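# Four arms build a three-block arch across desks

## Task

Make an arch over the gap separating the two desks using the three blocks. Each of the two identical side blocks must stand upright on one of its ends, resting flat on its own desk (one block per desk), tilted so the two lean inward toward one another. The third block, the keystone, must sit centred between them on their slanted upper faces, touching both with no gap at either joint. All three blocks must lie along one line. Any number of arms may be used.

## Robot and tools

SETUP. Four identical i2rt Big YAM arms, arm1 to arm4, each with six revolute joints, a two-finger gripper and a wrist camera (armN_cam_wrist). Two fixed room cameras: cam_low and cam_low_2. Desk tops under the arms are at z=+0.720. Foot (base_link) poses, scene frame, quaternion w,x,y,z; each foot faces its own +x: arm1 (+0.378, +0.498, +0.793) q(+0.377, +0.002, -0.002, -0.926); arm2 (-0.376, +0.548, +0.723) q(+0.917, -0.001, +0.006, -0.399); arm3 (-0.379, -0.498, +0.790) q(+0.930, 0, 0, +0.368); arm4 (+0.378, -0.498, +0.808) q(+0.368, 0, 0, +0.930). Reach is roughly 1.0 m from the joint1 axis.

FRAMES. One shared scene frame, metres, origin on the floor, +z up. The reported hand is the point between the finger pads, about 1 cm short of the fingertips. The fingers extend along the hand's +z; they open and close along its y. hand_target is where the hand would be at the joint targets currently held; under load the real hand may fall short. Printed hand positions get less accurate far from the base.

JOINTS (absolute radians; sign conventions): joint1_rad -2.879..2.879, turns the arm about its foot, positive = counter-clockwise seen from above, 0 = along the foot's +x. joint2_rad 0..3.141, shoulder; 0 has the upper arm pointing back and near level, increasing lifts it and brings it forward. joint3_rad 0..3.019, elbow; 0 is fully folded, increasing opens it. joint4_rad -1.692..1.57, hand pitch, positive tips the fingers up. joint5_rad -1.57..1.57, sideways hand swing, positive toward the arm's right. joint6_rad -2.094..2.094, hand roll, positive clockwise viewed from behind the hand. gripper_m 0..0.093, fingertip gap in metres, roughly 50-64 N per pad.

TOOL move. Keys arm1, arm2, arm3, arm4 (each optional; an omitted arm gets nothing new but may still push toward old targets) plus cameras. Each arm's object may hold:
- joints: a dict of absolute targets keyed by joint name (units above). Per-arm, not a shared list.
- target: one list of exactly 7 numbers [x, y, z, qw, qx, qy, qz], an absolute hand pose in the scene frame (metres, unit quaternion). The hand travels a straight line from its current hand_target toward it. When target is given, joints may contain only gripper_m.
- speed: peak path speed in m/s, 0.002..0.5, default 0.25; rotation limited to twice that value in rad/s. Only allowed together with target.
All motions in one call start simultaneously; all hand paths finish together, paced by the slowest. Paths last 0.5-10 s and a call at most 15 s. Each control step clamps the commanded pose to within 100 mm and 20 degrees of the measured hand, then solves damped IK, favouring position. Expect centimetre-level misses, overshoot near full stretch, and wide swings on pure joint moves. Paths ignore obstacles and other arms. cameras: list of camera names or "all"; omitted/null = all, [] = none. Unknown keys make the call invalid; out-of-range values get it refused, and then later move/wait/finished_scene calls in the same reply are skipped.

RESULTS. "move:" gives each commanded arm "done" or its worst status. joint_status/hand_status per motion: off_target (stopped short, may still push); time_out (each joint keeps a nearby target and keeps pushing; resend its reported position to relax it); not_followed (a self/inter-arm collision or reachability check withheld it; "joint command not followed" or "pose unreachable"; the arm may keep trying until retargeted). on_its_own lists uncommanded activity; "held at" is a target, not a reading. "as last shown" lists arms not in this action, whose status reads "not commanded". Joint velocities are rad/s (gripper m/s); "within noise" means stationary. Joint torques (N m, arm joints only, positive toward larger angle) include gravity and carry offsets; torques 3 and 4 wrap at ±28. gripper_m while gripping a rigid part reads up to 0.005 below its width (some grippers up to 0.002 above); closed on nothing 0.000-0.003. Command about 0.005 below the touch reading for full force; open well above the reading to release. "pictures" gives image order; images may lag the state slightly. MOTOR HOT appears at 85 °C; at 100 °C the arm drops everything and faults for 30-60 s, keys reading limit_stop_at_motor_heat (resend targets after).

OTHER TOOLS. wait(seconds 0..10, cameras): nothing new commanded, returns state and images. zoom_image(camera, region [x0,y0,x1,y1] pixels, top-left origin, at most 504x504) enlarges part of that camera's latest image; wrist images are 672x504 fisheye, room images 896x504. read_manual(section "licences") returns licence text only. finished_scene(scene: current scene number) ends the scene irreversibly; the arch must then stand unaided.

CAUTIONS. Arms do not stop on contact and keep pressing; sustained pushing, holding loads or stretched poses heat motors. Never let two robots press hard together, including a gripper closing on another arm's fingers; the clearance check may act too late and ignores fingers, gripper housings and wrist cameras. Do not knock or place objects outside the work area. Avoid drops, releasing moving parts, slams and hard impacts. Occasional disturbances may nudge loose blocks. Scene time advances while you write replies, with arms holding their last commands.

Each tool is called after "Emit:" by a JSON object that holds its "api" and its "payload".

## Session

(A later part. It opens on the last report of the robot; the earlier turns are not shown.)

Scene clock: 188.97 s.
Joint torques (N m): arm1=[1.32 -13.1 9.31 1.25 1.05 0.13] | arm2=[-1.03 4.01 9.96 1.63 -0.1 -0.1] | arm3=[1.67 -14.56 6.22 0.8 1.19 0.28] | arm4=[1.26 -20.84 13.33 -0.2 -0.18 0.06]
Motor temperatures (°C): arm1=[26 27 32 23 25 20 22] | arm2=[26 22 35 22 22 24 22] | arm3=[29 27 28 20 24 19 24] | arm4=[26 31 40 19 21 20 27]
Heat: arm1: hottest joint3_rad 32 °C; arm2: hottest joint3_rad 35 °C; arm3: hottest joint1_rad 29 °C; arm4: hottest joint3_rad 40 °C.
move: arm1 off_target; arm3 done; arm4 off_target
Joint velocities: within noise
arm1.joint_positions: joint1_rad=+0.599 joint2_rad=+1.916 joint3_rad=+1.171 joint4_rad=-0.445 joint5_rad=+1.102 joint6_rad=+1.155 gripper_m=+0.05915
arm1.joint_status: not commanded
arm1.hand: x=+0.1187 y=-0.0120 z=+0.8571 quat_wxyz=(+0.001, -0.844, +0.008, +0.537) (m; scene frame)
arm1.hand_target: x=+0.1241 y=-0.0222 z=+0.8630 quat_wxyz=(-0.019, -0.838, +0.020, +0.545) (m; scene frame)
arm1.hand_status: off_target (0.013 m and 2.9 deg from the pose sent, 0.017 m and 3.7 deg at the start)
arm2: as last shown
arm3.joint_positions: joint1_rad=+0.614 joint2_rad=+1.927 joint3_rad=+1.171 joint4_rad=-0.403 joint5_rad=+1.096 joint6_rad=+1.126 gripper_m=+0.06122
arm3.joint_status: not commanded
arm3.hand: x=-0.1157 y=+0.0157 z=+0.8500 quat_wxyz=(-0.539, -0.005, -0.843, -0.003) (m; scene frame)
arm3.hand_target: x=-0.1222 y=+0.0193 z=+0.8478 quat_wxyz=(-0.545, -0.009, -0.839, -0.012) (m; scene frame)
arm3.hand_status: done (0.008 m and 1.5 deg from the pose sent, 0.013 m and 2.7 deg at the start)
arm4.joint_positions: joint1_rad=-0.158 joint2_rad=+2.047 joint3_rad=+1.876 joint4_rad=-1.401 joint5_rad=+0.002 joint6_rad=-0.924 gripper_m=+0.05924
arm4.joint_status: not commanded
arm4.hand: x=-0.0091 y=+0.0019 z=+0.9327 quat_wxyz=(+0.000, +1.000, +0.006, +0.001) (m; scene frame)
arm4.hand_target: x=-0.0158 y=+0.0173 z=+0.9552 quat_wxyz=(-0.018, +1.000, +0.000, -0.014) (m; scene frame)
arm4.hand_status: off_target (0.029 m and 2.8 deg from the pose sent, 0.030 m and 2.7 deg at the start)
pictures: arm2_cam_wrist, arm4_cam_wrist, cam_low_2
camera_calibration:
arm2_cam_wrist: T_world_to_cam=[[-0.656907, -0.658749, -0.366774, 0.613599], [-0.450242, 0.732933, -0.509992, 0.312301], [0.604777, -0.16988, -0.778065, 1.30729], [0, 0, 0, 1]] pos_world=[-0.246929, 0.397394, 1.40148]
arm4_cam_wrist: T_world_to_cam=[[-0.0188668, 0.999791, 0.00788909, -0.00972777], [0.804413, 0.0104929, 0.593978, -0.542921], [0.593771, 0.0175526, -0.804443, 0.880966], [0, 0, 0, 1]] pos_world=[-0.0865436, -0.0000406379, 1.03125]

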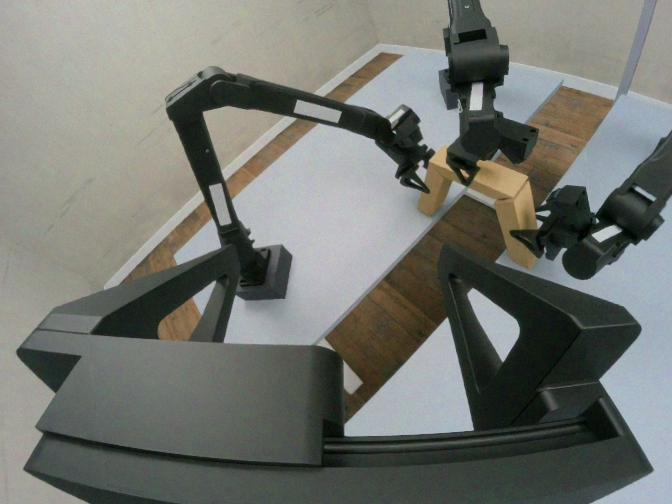

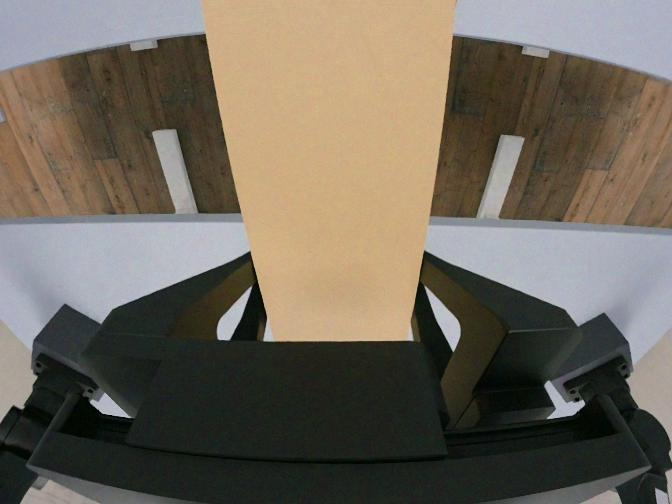

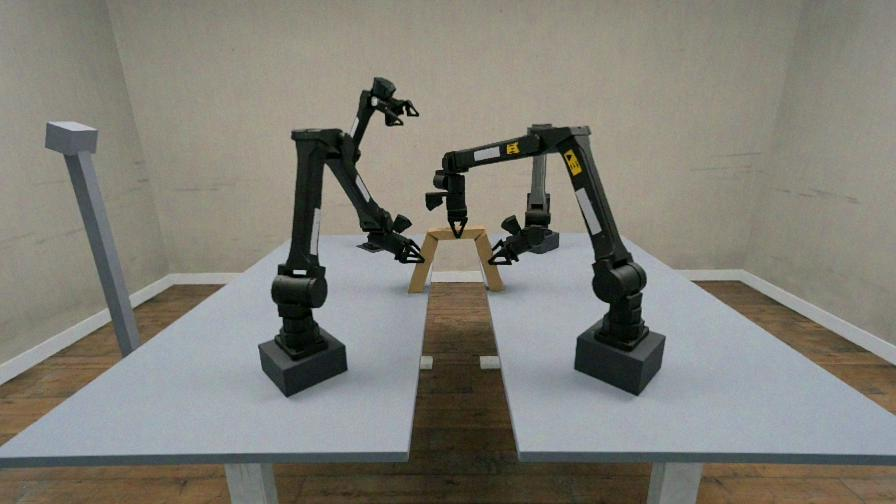

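Emit:
{"api": "move", "payload": {"arm4": {"target": [-0.0175, 0.022, 0.935, -0.016, 1, 0.000, -0.013], "speed": 0.06}, "cameras": ["cam_low_2","arm2_cam_wrist","arm4_cam_wrist"]}}

Emit:
{"api": "zoom_image", "payload": {"camera": "arm2_cam_wrist", "region": [400, 110, 560, 290]}}

Emit:
{"api": "zoom_image", "payload": {"camera": "cam_low_2", "region": [400, 190, 520, 310]}}

Emit:
{"api": "zoom_image", "payload": {"camera": "cam_low_2", "region": [420, 215, 500, 265]}}

Emit:
{"api": "zoom_image", "payload": {"camera": "cam_low_2", "region": [480, 265, 510, 300]}}

Emit:
{"api": "zoom_image", "payload": {"camera": "cam_low_2", "region": [400, 265, 430, 300]}}

Scene clock: 192.17 s.
Joint torques (N m): arm1=[1.44 -13.1 9.32 1.2 1.03 0.12] | arm2=[-1.03 3.43 9.98 1.57 -0.09 -0.09] | arm3=[1.96 -14.1 6.37 0.98 1.14 0.32] | arm4=[0.97 -20.54 12.05 0.96 -0.11 0.03]
Motor temperatures (°C): arm1=[26 27 32 23 25 20 22] | arm2=[26 22 35 22 22 24 22] | arm3=[29 27 28 20 24 19 24] | arm4=[26 31 41 19 21 20 27]
Heat: arm1: hottest joint3_rad 32 °C; arm2: hottest joint3_rad 35 °C; arm3: hottest joint1_rad 29 °C; arm4: hottest joint3_rad 41 °C.
move: arm4 off_target
Joint velocities: within noise
arm1.joint_positions: joint1_rad=+0.599 joint2_rad=+1.916 joint3_rad=+1.171 joint4_rad=-0.444 joint5_rad=+1.104 joint6_rad=+1.158 gripper_m=+0.05915
arm1.joint_status: not commanded
arm1.hand: x=+0.1185 y=-0.0121 z=+0.8574 quat_wxyz=(+0.000, -0.843, +0.010, +0.537) (m; scene frame)
arm1.hand_target: x=+0.1240 y=-0.0223 z=+0.8633 quat_wxyz=(-0.019, -0.838, +0.021, +0.545) (m; scene frame)
arm1.hand_status: not commanded
arm2.joint_positions: joint1_rad=-0.068 joint2_rad=+0.615 joint3_rad=+1.398 joint4_rad=-1.168 joint5_rad=-0.283 joint6_rad=+0.288 gripper_m=+0.09396
arm2.joint_status: not commanded
arm2.hand: x=-0.1788 y=+0.3871 z=+1.3047 quat_wxyz=(-0.558, -0.390, -0.730, +0.053) (m; scene frame)
arm2.hand_target: x=-0.1809 y=+0.3898 z=+1.3157 quat_wxyz=(-0.568, -0.385, -0.725, +0.057) (m; scene frame)
arm2.hand_status: not commanded
arm3.joint_positions: joint1_rad=+0.614 joint2_rad=+1.927 joint3_rad=+1.171 joint4_rad=-0.403 joint5_rad=+1.098 joint6_rad=+1.126 gripper_m=+0.06122
arm3.joint_status: not commanded
arm3.hand: x=-0.1156 y=+0.0156 z=+0.8502 quat_wxyz=(-0.539, -0.006, -0.842, -0.003) (m; scene frame)
arm3.hand_target: x=-0.1221 y=+0.0193 z=+0.8479 quat_wxyz=(-0.545, -0.009, -0.839, -0.012) (m; scene frame)
arm3.hand_status: not commanded
arm4.joint_positions: joint1_rad=-0.158 joint2_rad=+2.063 joint3_rad=+1.877 joint4_rad=-1.395 joint5_rad=+0.000 joint6_rad=-0.927 gripper_m=+0.05924
arm4.joint_status: not commanded
arm4.hand: x=-0.0102 y=+0.0030 z=+0.9232 quat_wxyz=(+0.004, +1.000, +0.008, +0.004) (m; scene frame)
arm4.hand_target: x=-0.0166 y=+0.0213 z=+0.9353 quat_wxyz=(-0.016, +1.000, +0.001, -0.013) (m; scene frame)
arm4.hand_status: off_target (0.024 m and 3.1 deg from the pose sent, 0.022 m and 2.6 deg at the start)
pictures: arm2_cam_wrist, arm4_cam_wrist, cam_low_2
camera_calibration:
arm2_cam_wrist: T_world_to_cam=[[-0.656907, -0.658749, -0.366774, 0.613599], [-0.450242, 0.732933, -0.509992, 0.312301], [0.604777, -0.16988, -0.778065, 1.30729], [0, 0, 0, 1]] pos_world=[-0.246929, 0.397394, 1.40148]
arm4_cam_wrist: T_world_to_cam=[[-0.0219719, 0.999759, -0.000370172, -0.00312359], [0.801795, 0.0178424, 0.597333, -0.53944], [0.597196, 0.0128277, -0.801993, 0.871736], [0, 0, 0, 1]] pos_world=[-0.0881452, 0.00156532, 1.02135]

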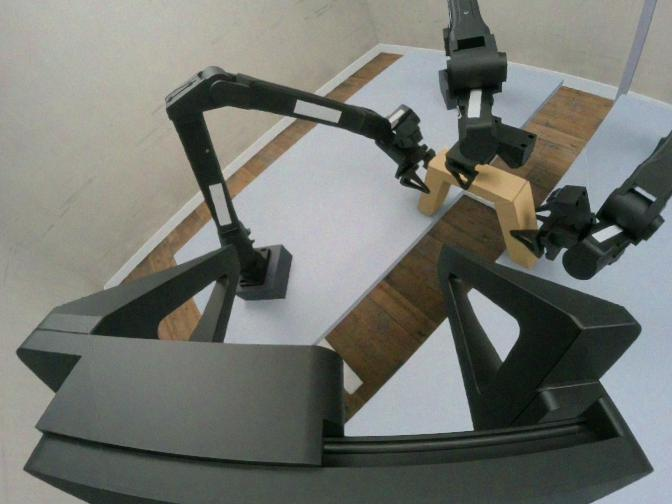

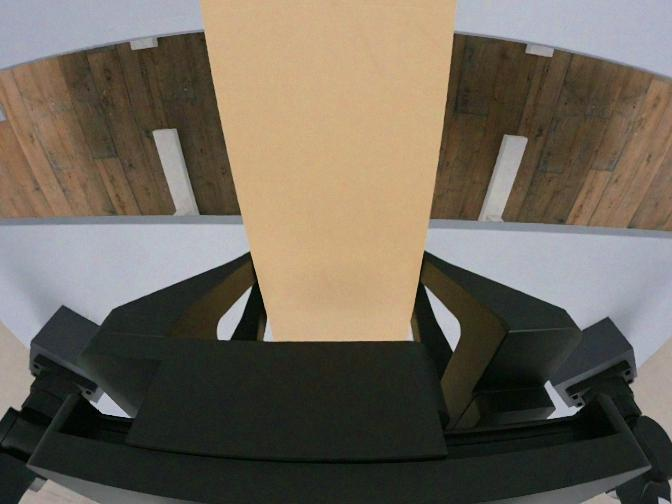

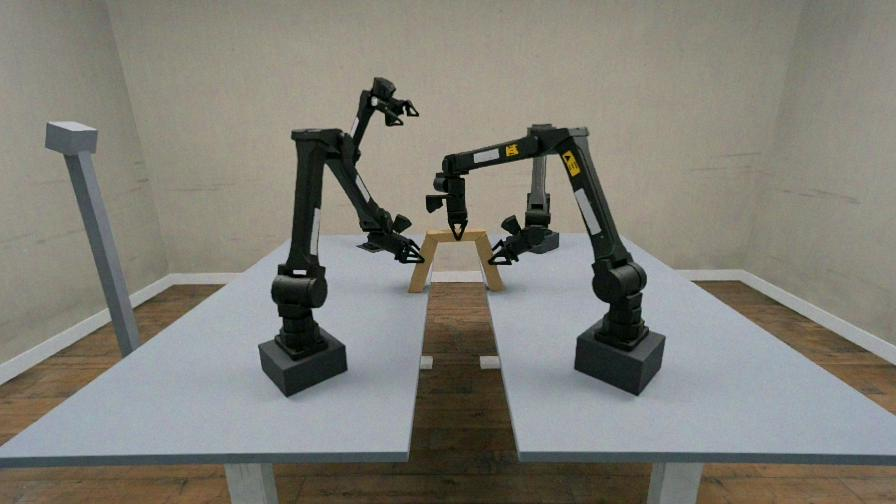

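Scaled by 2.800 from the camera's 672x504 image, which has a finer 960x720 frame.

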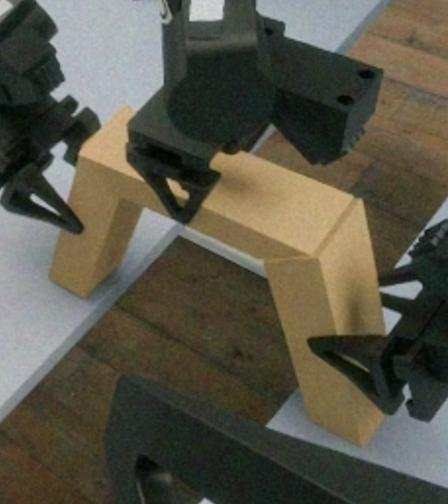

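Scaled by 4.200 from the camera's 896x504 image, which has a finer 1280x720 frame.

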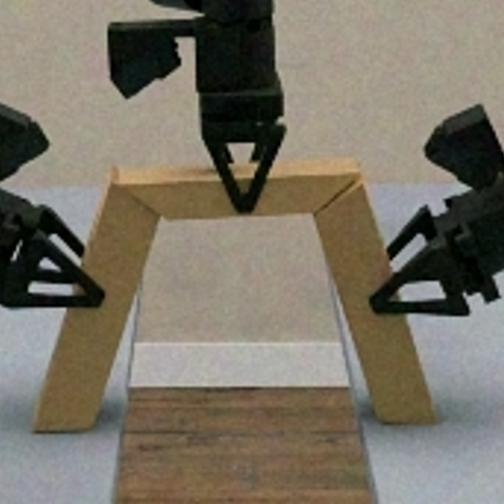

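Scaled by 6.300 from the camera's 896x504 image, which has a finer 1280x720 frame.

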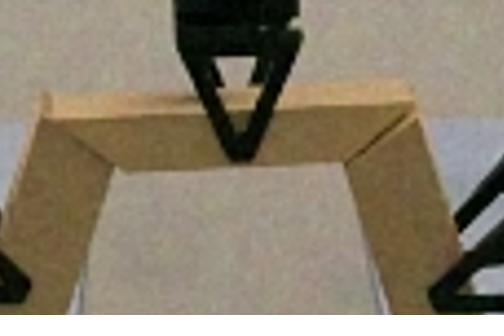

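Scaled by 14.400 from the camera's 896x504 image, which has a finer 1280x720 frame.

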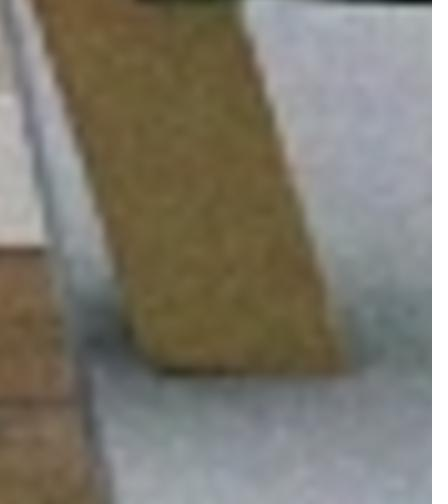

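Scaled by 14.400 from the camera's 896x504 image, which has a finer 1280x720 frame.

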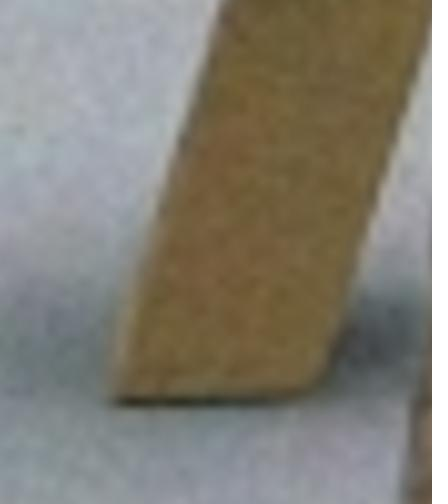

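Emit:
{"api": "move", "payload": {"arm4": {"target": [-0.0145, 0.0215, 0.921, -0.016, 1, 0.001, -0.013], "speed": 0.06}, "cameras": ["cam_low_2","arm2_cam_wrist","arm4_cam_wrist"]}}

Emit:
{"api": "zoom_image", "payload": {"camera": "arm2_cam_wrist", "region": [400, 110, 560, 290]}}

Emit:
{"api": "zoom_image", "payload": {"camera": "cam_low_2", "region": [420, 215, 450, 255]}}

Emit:
{"api": "zoom_image", "payload": {"camera": "cam_low_2", "region": [468, 215, 498, 255]}}

Emit:
{"api": "zoom_image", "payload": {"camera": "arm2_cam_wrist", "region": [485, 160, 545, 220]}}

Emit:
{"api": "zoom_image", "payload": {"camera": "arm2_cam_wrist", "region": [415, 140, 475, 200]}}

Scene clock: 194.80 s.
Joint torques (N m): arm1=[1.44 -13.1 9.31 1.25 1.02 0.11] | arm2=[-0.91 3.6 9.94 1.61 -0.11 -0.1] | arm3=[2.2 -14.56 6.35 0.98 1.12 0.32] | arm4=[1.03 -20.48 9.68 1.26 -0.16 0.01]
Motor temperatures (°C): arm1=[26 27 31 23 25 20 22] | arm2=[26 22 36 22 22 24 22] | arm3=[29 27 28 20 24 19 24] | arm4=[26 31 42 19 21 20 27]
Heat: arm1: hottest joint3_rad 31 °C; arm2: hottest joint3_rad 36 °C; arm3: hottest joint1_rad 29 °C; arm4: hottest joint3_rad 42 °C.
move: arm4 off_target
Joint velocities: within noise
arm1, arm2, arm3: as last shown
arm3.hand_target: x=-0.1222 y=+0.0194 z=+0.8479 quat_wxyz=(-0.544, -0.009, -0.839, -0.012) (m; scene frame)
arm4.joint_positions: joint1_rad=-0.161 joint2_rad=+2.064 joint3_rad=+1.877 joint4_rad=-1.366 joint5_rad=+0.000 joint6_rad=-0.930 gripper_m=+0.05924
arm4.joint_status: not commanded
arm4.hand: x=-0.0133 y=+0.0097 z=+0.9225 quat_wxyz=(-0.007, +1.000, +0.008, -0.005) (m; scene frame)
arm4.hand_target: x=-0.0142 y=+0.0212 z=+0.9210 quat_wxyz=(-0.016, +1.000, +0.002, -0.013) (m; scene frame)
arm4.hand_status: off_target (0.012 m and 1.6 deg from the pose sent, 0.019 m and 3.1 deg at the start)
pictures: arm2_cam_wrist, arm4_cam_wrist, cam_low_2
camera_calibration:
arm2_cam_wrist: T_world_to_cam=[[-0.656907, -0.658749, -0.366774, 0.613599], [-0.450242, 0.732933, -0.509992, 0.312301], [0.604777, -0.16988, -0.778065, 1.30729], [0, 0, 0, 1]] pos_world=[-0.246929, 0.397394, 1.40148]
arm4_cam_wrist: T_world_to_cam=[[-0.0221383, 0.99951, 0.022134, -0.0306383], [0.811872, 0.00505383, 0.583813, -0.524051], [0.583415, 0.0308946, -0.811586, 0.881382], [0, 0, 0, 1]] pos_world=[-0.089427, 0.00604185, 1.02194]

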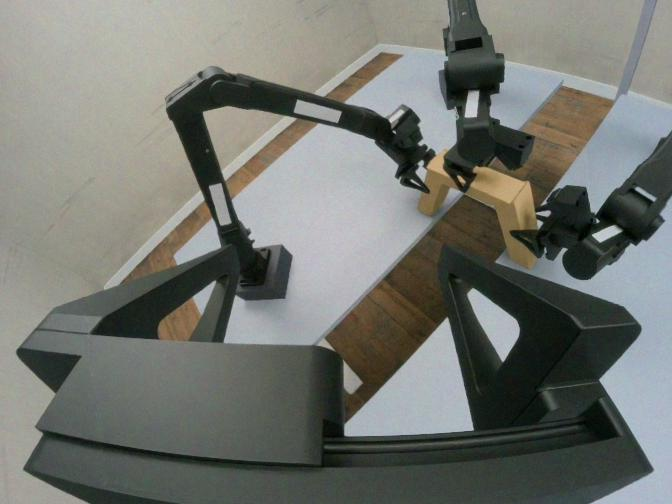

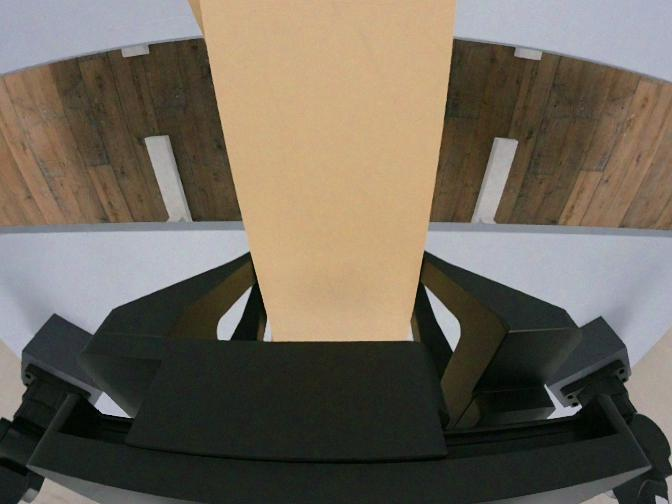

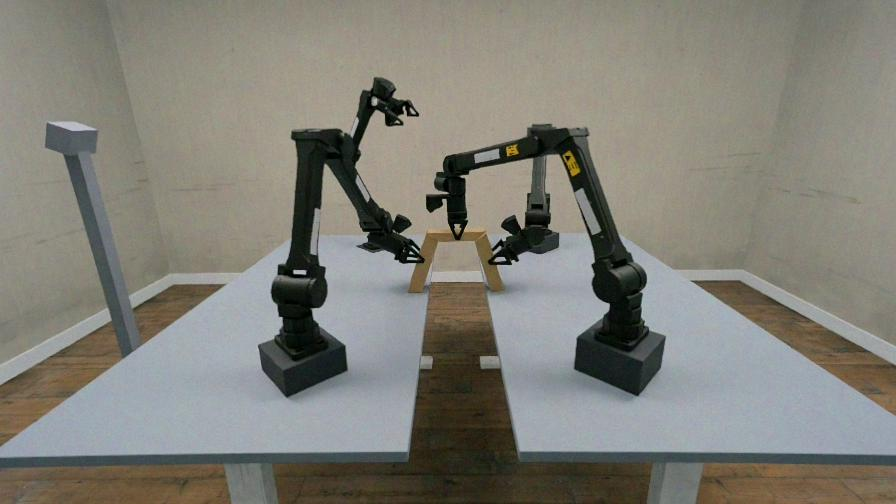

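Scaled by 2.800 from the camera's 672x504 image, which has a finer 960x720 frame.

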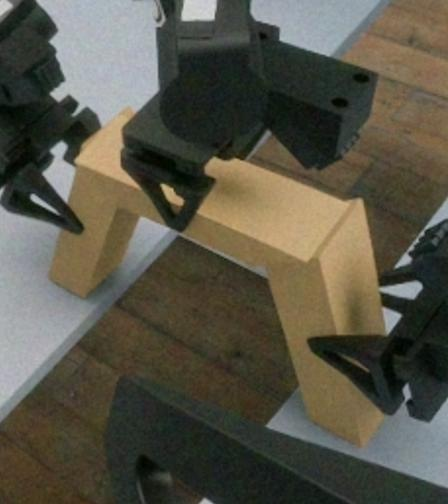

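Scaled by 12.600 from the camera's 896x504 image, which has a finer 1280x720 frame.

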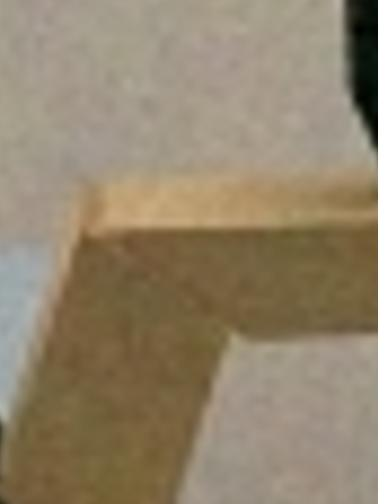

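Scaled by 12.600 from the camera's 896x504 image, which has a finer 1280x720 frame.

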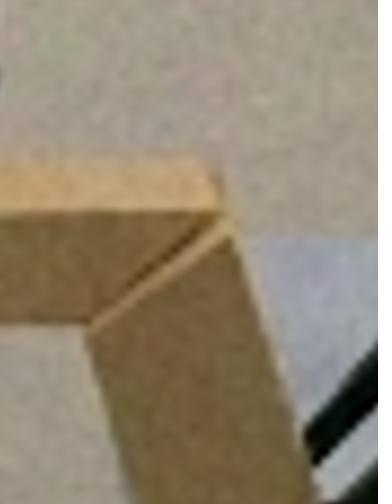

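Scaled by 8.400 from the camera's 672x504 image, which has a finer 960x720 frame.

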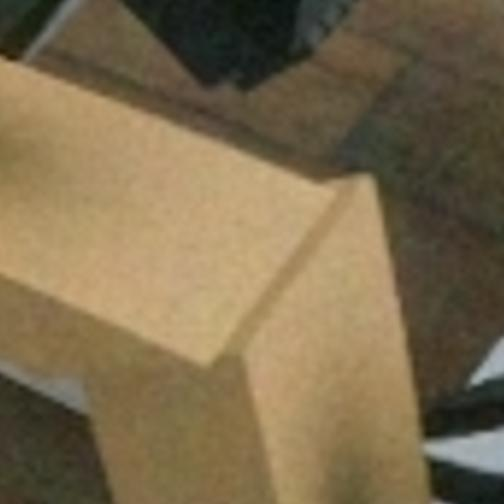

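Scaled by 8.400 from the camera's 672x504 image, which has a finer 960x720 frame.

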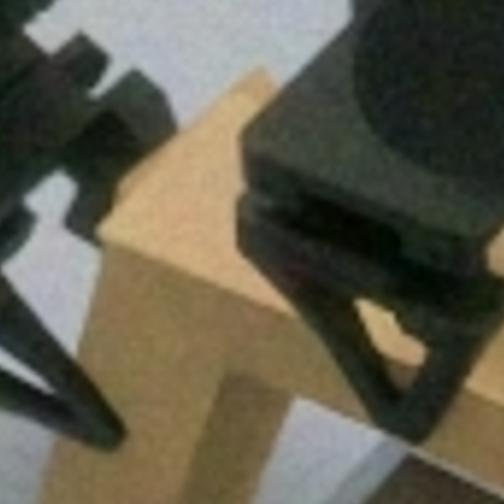

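Emit:
{"api": "move", "payload": {"arm4": {"target": [-0.010, 0.0, 0.950, -0.016, 1, 0.001, -0.008], "speed": 0.06}, "cameras": []}}

Scene clock: 197.10 s.
Joint torques (N m): arm1=[1.38 -13.1 9.32 1.22 0.96 0.11] | arm2=[-1.38 3.66 10.09 1.54 -0.09 -0.09] | arm3=[2.32 -14.92 6.28 0.84 1.13 0.27] | arm4=[2.26 -23.94 8.92 -0.31 -0.02 0.16]
Motor temperatures (°C): arm1=[26 27 31 23 25 20 22] | arm2=[26 22 36 22 22 24 22] | arm3=[29 27 28 20 24 19 24] | arm4=[26 31 42 19 21 20 27]
Heat: arm1: hottest joint3_rad 31 °C; arm2: hottest joint3_rad 36 °C; arm3: hottest joint1_rad 29 °C; arm4: hottest joint3_rad 42 °C.
move: arm4 off_target
Joint velocities: within noise
arm1.joint_positions: joint1_rad=+0.600 joint2_rad=+1.917 joint3_rad=+1.171 joint4_rad=-0.444 joint5_rad=+1.106 joint6_rad=+1.158 gripper_m=+0.05915
arm1.joint_status: not commanded
arm1.hand: x=+0.1190 y=-0.0123 z=+0.8574 quat_wxyz=(+0.000, -0.843, +0.010, +0.538) (m; scene frame)
arm1.hand_target: x=+0.1241 y=-0.0224 z=+0.8632 quat_wxyz=(-0.019, -0.838, +0.021, +0.545) (m; scene frame)
arm1.hand_status: not commanded
arm2, arm3: as last shown
arm3.joint_positions: joint1_rad=+0.614 joint2_rad=+1.927 joint3_rad=+1.171 joint4_rad=-0.403 joint5_rad=+1.098 joint6_rad=+1.127 gripper_m=+0.06122
arm3.hand_target: x=-0.1222 y=+0.0194 z=+0.8480 quat_wxyz=(-0.544, -0.009, -0.839, -0.012) (m; scene frame)
arm4.joint_positions: joint1_rad=-0.161 joint2_rad=+2.051 joint3_rad=+1.855 joint4_rad=-1.369 joint5_rad=+0.005 joint6_rad=-0.924 gripper_m=+0.05924
arm4.joint_status: not commanded
arm4.hand: x=-0.0081 y=+0.0042 z=+0.9225 quat_wxyz=(-0.004, +1.000, +0.005, +0.000) (m; scene frame)
arm4.hand_target: x=-0.0099 y=+0.0002 z=+0.9495 quat_wxyz=(-0.016, +1.000, +0.001, -0.008) (m; scene frame)
arm4.hand_status: off_target (0.028 m and 1.8 deg from the pose sent, 0.029 m and 1.4 deg at the start)
pictures: none
No camera images: "cameras" was empty.

Good, y=.0042. Press down gently.

Emit:
{"api": "move", "payload": {"arm4": {"target": [-0.0125, 0.005, 0.926, -0.016, 1, 0.001, -0.010], "speed": 0.06}, "cameras": ["cam_low_2","arm2_cam_wrist","arm4_cam_wrist"]}}

Emit:
{"api": "zoom_image", "payload": {"camera": "cam_low_2", "region": [400, 190, 520, 310]}}

Emit:
{"api": "zoom_image", "payload": {"camera": "cam_low_2", "region": [420, 215, 450, 255]}}

Emit:
{"api": "zoom_image", "payload": {"camera": "cam_low_2", "region": [468, 215, 498, 255]}}

Emit:
{"api": "zoom_image", "payload": {"camera": "arm2_cam_wrist", "region": [485, 160, 545, 220]}}

Emit:
{"api": "zoom_image", "payload": {"camera": "arm2_cam_wrist", "region": [415, 140, 475, 200]}}

Scene clock: 199.60 s.
Joint torques (N m): arm1=[1.44 -13.04 9.31 1.25 0.95 0.11] | arm2=[-0.85 3.55 10.04 1.5 -0.06 -0.09] | arm3=[2.14 -14.92 6.28 0.94 1.11 0.27] | arm4=[2.08 -21.77 8.13 1.2 -0.12 0.13]
Motor temperatures (°C): arm1=[26 27 31 23 26 20 22] | arm2=[26 22 36 22 22 24 22] | arm3=[29 27 28 20 24 19 24] | arm4=[26 31 41 19 21 20 27]
Heat: arm1: hottest joint3_rad 31 °C; arm2: hottest joint3_rad 36 °C; arm3: hottest joint1_rad 29 °C; arm4: hottest joint3_rad 41 °C.
move: arm4 done
Joint velocities: within noise
arm1, arm2: as last shown
arm1.hand_target: x=+0.1240 y=-0.0223 z=+0.8633 quat_wxyz=(-0.019, -0.838, +0.020, +0.545) (m; scene frame)
arm3.joint_positions: joint1_rad=+0.614 joint2_rad=+1.927 joint3_rad=+1.171 joint4_rad=-0.403 joint5_rad=+1.099 joint6_rad=+1.127 gripper_m=+0.06122
arm3.joint_status: not commanded
arm3.hand: x=-0.1155 y=+0.0155 z=+0.8504 quat_wxyz=(-0.540, -0.006, -0.842, -0.003) (m; scene frame)
arm3.hand_target: x=-0.1221 y=+0.0193 z=+0.8482 quat_wxyz=(-0.545, -0.009, -0.838, -0.011) (m; scene frame)
arm3.hand_status: not commanded
arm4.joint_positions: joint1_rad=-0.161 joint2_rad=+2.047 joint3_rad=+1.845 joint4_rad=-1.357 joint5_rad=+0.005 joint6_rad=-0.924 gripper_m=+0.05924
arm4.joint_status: not commanded
arm4.hand: x=-0.0079 y=+0.0041 z=+0.9212 quat_wxyz=(-0.006, +1.000, +0.005, -0.002) (m; scene frame)
arm4.hand_target: x=-0.0123 y=+0.0048 z=+0.9259 quat_wxyz=(-0.016, +1.000, +0.001, -0.010) (m; scene frame)
arm4.hand_status: done (0.007 m and 1.6 deg from the pose sent, 0.006 m and 1.9 deg at the start)
pictures: arm2_cam_wrist, arm4_cam_wrist, cam_low_2
camera_calibration:
arm2_cam_wrist: T_world_to_cam=[[-0.656907, -0.658749, -0.366774, 0.613599], [-0.450242, 0.732933, -0.509992, 0.312301], [0.604777, -0.16988, -0.778065, 1.30729], [0, 0, 0, 1]] pos_world=[-0.246929, 0.397394, 1.40148]
arm4_cam_wrist: T_world_to_cam=[[-0.0161409, 0.999658, 0.0205978, -0.0234301], [0.807928, 0.000903052, 0.589281, -0.532605], [0.58906, 0.0261531, -0.807666, 0.87388], [0, 0, 0, 1]] pos_world=[-0.0848399, 0.00104844, 1.02014]

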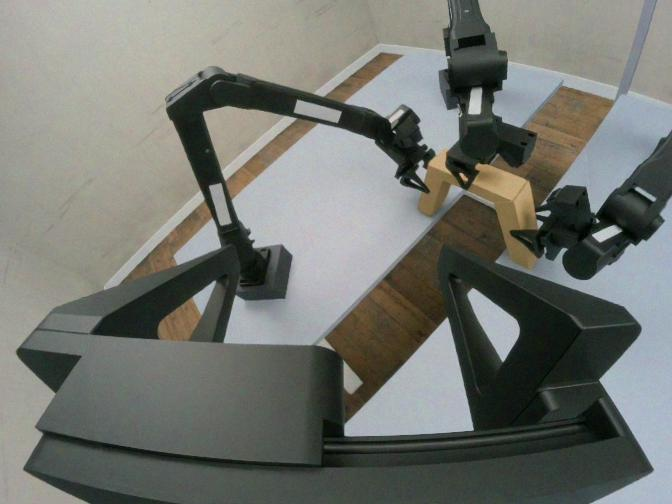

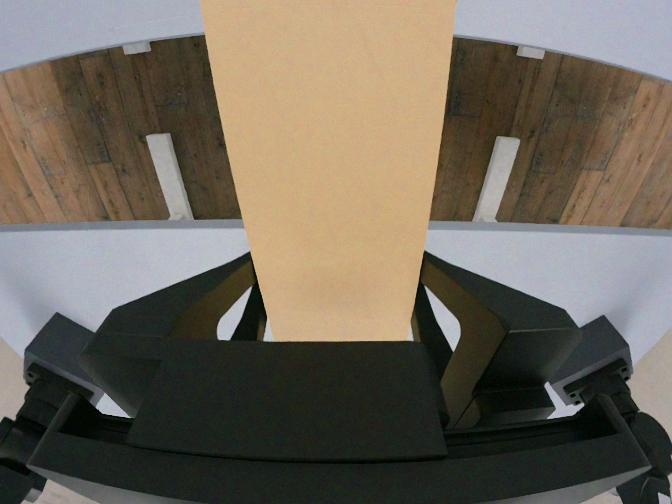

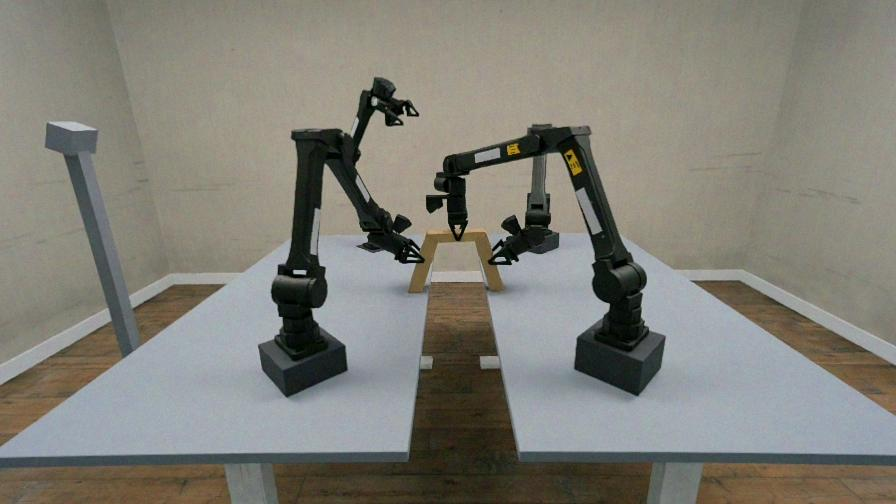

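Scaled by 4.200 from the camera's 896x504 image, which has a finer 1280x720 frame.

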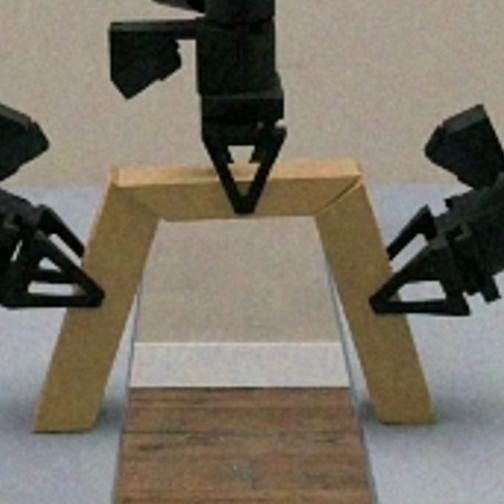

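Scaled by 12.600 from the camera's 896x504 image, which has a finer 1280x720 frame.

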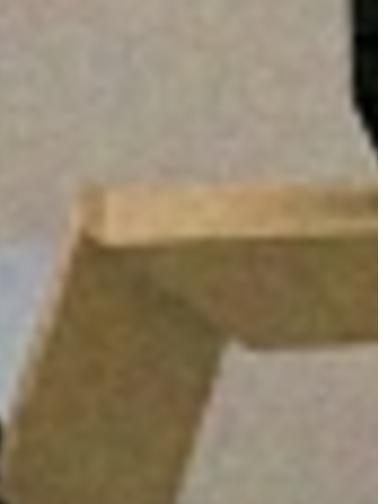

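Scaled by 12.600 from the camera's 896x504 image, which has a finer 1280x720 frame.

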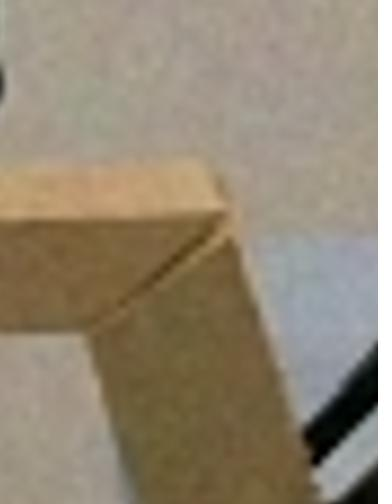

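Scaled by 8.400 from the camera's 672x504 image, which has a finer 960x720 frame.

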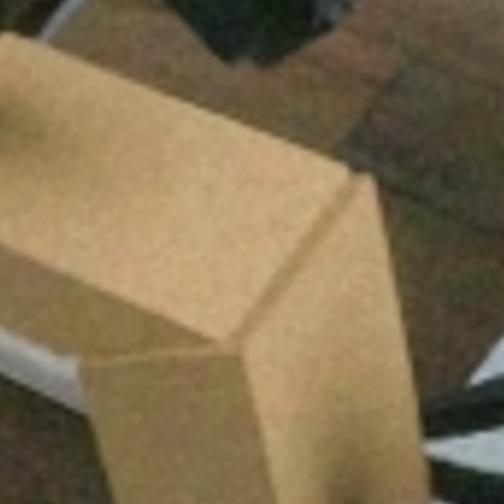

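Scaled by 8.400 from the camera's 672x504 image, which has a finer 960x720 frame.

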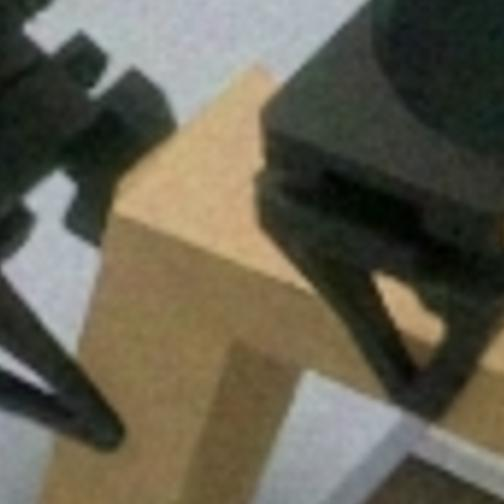

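Emit:
{"api": "move", "payload": {"arm4": {"joints": {"gripper_m": 0.068}}, "cameras": ["cam_low_2","arm2_cam_wrist","arm4_cam_wrist"]}}

Emit:
{"api": "zoom_image", "payload": {"camera": "cam_low_2", "region": [420, 215, 500, 265]}}

Emit:
{"api": "zoom_image", "payload": {"camera": "cam_low_2", "region": [468, 215, 498, 255]}}

Emit:
{"api": "zoom_image", "payload": {"camera": "arm2_cam_wrist", "region": [485, 160, 545, 220]}}

Emit:
{"api": "zoom_image", "payload": {"camera": "arm2_cam_wrist", "region": [415, 140, 475, 200]}}

Scene clock: 203.40 s.
Joint torques (N m): arm1=[1.38 -13.04 9.31 1.25 0.94 0.1] | arm2=[-1.03 3.49 10.03 1.54 -0.07 -0.07] | arm3=[2.43 -14.74 6.41 0.85 1.1 0.28] | arm4=[2.26 -21.83 8.87 1.03 -0.11 0.12]
Motor temperatures (°C): arm1=[26 26 31 23 26 20 22] | arm2=[26 22 36 22 22 24 22] | arm3=[29 27 28 20 24 19 24] | arm4=[26 31 40 19 21 20 27]
Heat: arm1: hottest joint3_rad 31 °C; arm2: hottest joint3_rad 36 °C; arm3: hottest joint1_rad 29 °C; arm4: hottest joint3_rad 40 °C.
move: arm4 done
Joint velocities: within noise
arm1.joint_positions: joint1_rad=+0.600 joint2_rad=+1.917 joint3_rad=+1.171 joint4_rad=-0.445 joint5_rad=+1.106 joint6_rad=+1.158 gripper_m=+0.05915
arm1.joint_status: not commanded
arm1.hand: x=+0.1191 y=-0.0121 z=+0.8573 quat_wxyz=(+0.000, -0.843, +0.009, +0.538) (m; scene frame)
arm1.hand_target: x=+0.1241 y=-0.0222 z=+0.8631 quat_wxyz=(-0.019, -0.838, +0.020, +0.545) (m; scene frame)
arm1.hand_status: not commanded
arm2: as last shown
arm3.joint_positions: joint1_rad=+0.614 joint2_rad=+1.927 joint3_rad=+1.171 joint4_rad=-0.403 joint5_rad=+1.099 joint6_rad=+1.129 gripper_m=+0.06122
arm3.joint_status: not commanded
arm3.hand: x=-0.1155 y=+0.0155 z=+0.8504 quat_wxyz=(-0.540, -0.007, -0.842, -0.003) (m; scene frame)
arm3.hand_target: x=-0.1221 y=+0.0193 z=+0.8481 quat_wxyz=(-0.545, -0.010, -0.838, -0.012) (m; scene frame)
arm3.hand_status: not commanded
arm4.joint_positions: joint1_rad=-0.161 joint2_rad=+2.047 joint3_rad=+1.834 joint4_rad=-1.352 joint5_rad=+0.004 joint6_rad=-0.924 gripper_m=+0.06789
arm4.joint_status: all done
arm4.hand: x=-0.0068 y=+0.0021 z=+0.9174 quat_wxyz=(-0.003, +1.000, +0.005, +0.000) (m; scene frame)
arm4.hand_target: x=-0.0126 y=+0.0048 z=+0.9259 quat_wxyz=(-0.015, +1.000, +0.001, -0.010) (m; scene frame)
arm4.hand_status: not commanded
pictures: arm2_cam_wrist, arm4_cam_wrist, cam_low_2
camera_calibration:
arm2_cam_wrist: T_world_to_cam=[[-0.656907, -0.658749, -0.366774, 0.613599], [-0.450242, 0.732933, -0.509992, 0.312301], [0.604777, -0.16988, -0.778065, 1.30729], [0, 0, 0, 1]] pos_world=[-0.246929, 0.397394, 1.40148]
arm4_cam_wrist: T_world_to_cam=[[-0.0161648, 0.999756, 0.0150416, -0.0162956], [0.80663, 0.00414977, 0.591043, -0.532872], [0.590836, 0.0216871, -0.8065, 0.869123], [0, 0, 0, 1]] pos_world=[-0.0839422, -0.000345801, 1.01614]

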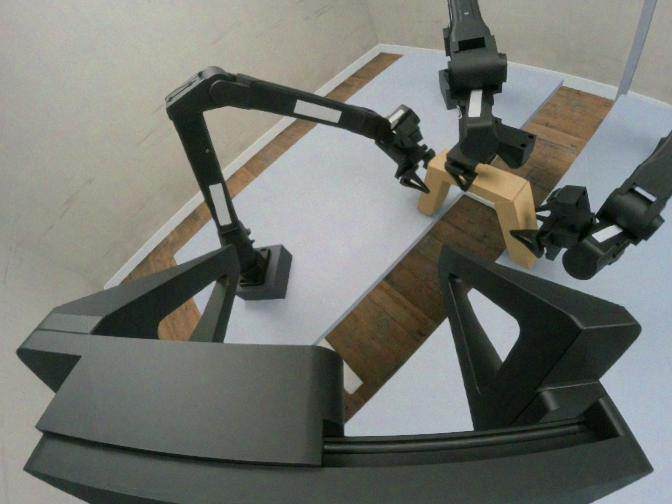

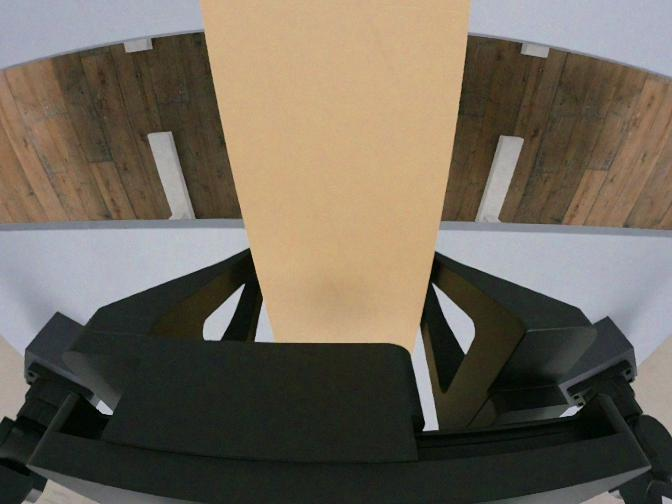

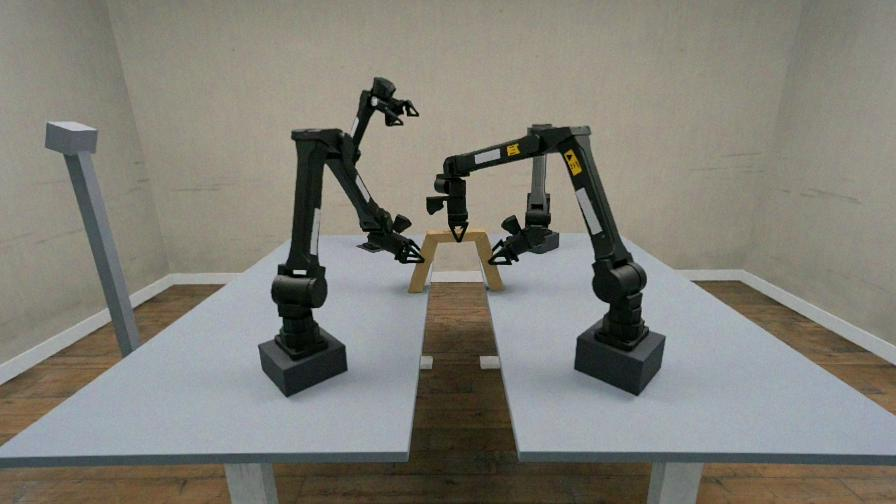

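Scaled by 6.300 from the camera's 896x504 image, which has a finer 1280x720 frame.

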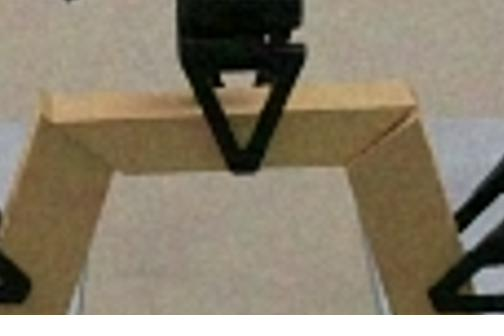

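Scaled by 12.600 from the camera's 896x504 image, which has a finer 1280x720 frame.

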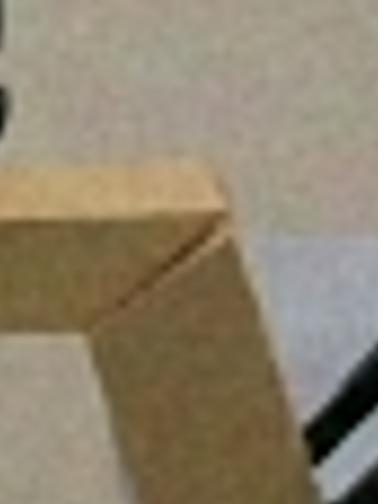

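Scaled by 8.400 from the camera's 672x504 image, which has a finer 960x720 frame.

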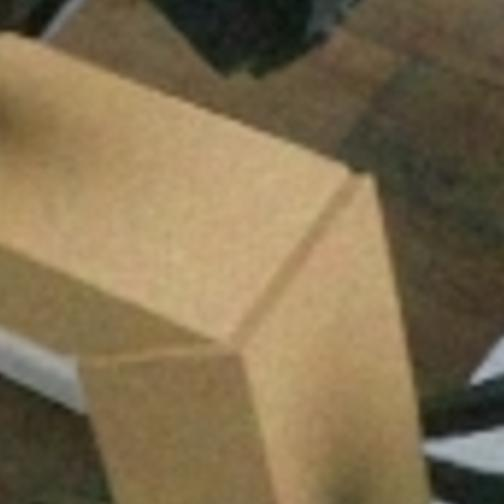

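Scaled by 8.400 from the camera's 672x504 image, which has a finer 960x720 frame.

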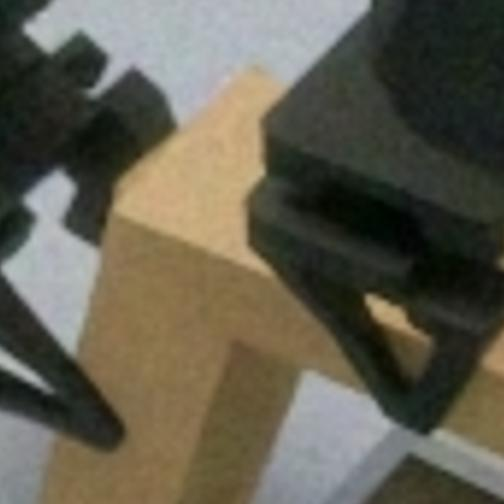

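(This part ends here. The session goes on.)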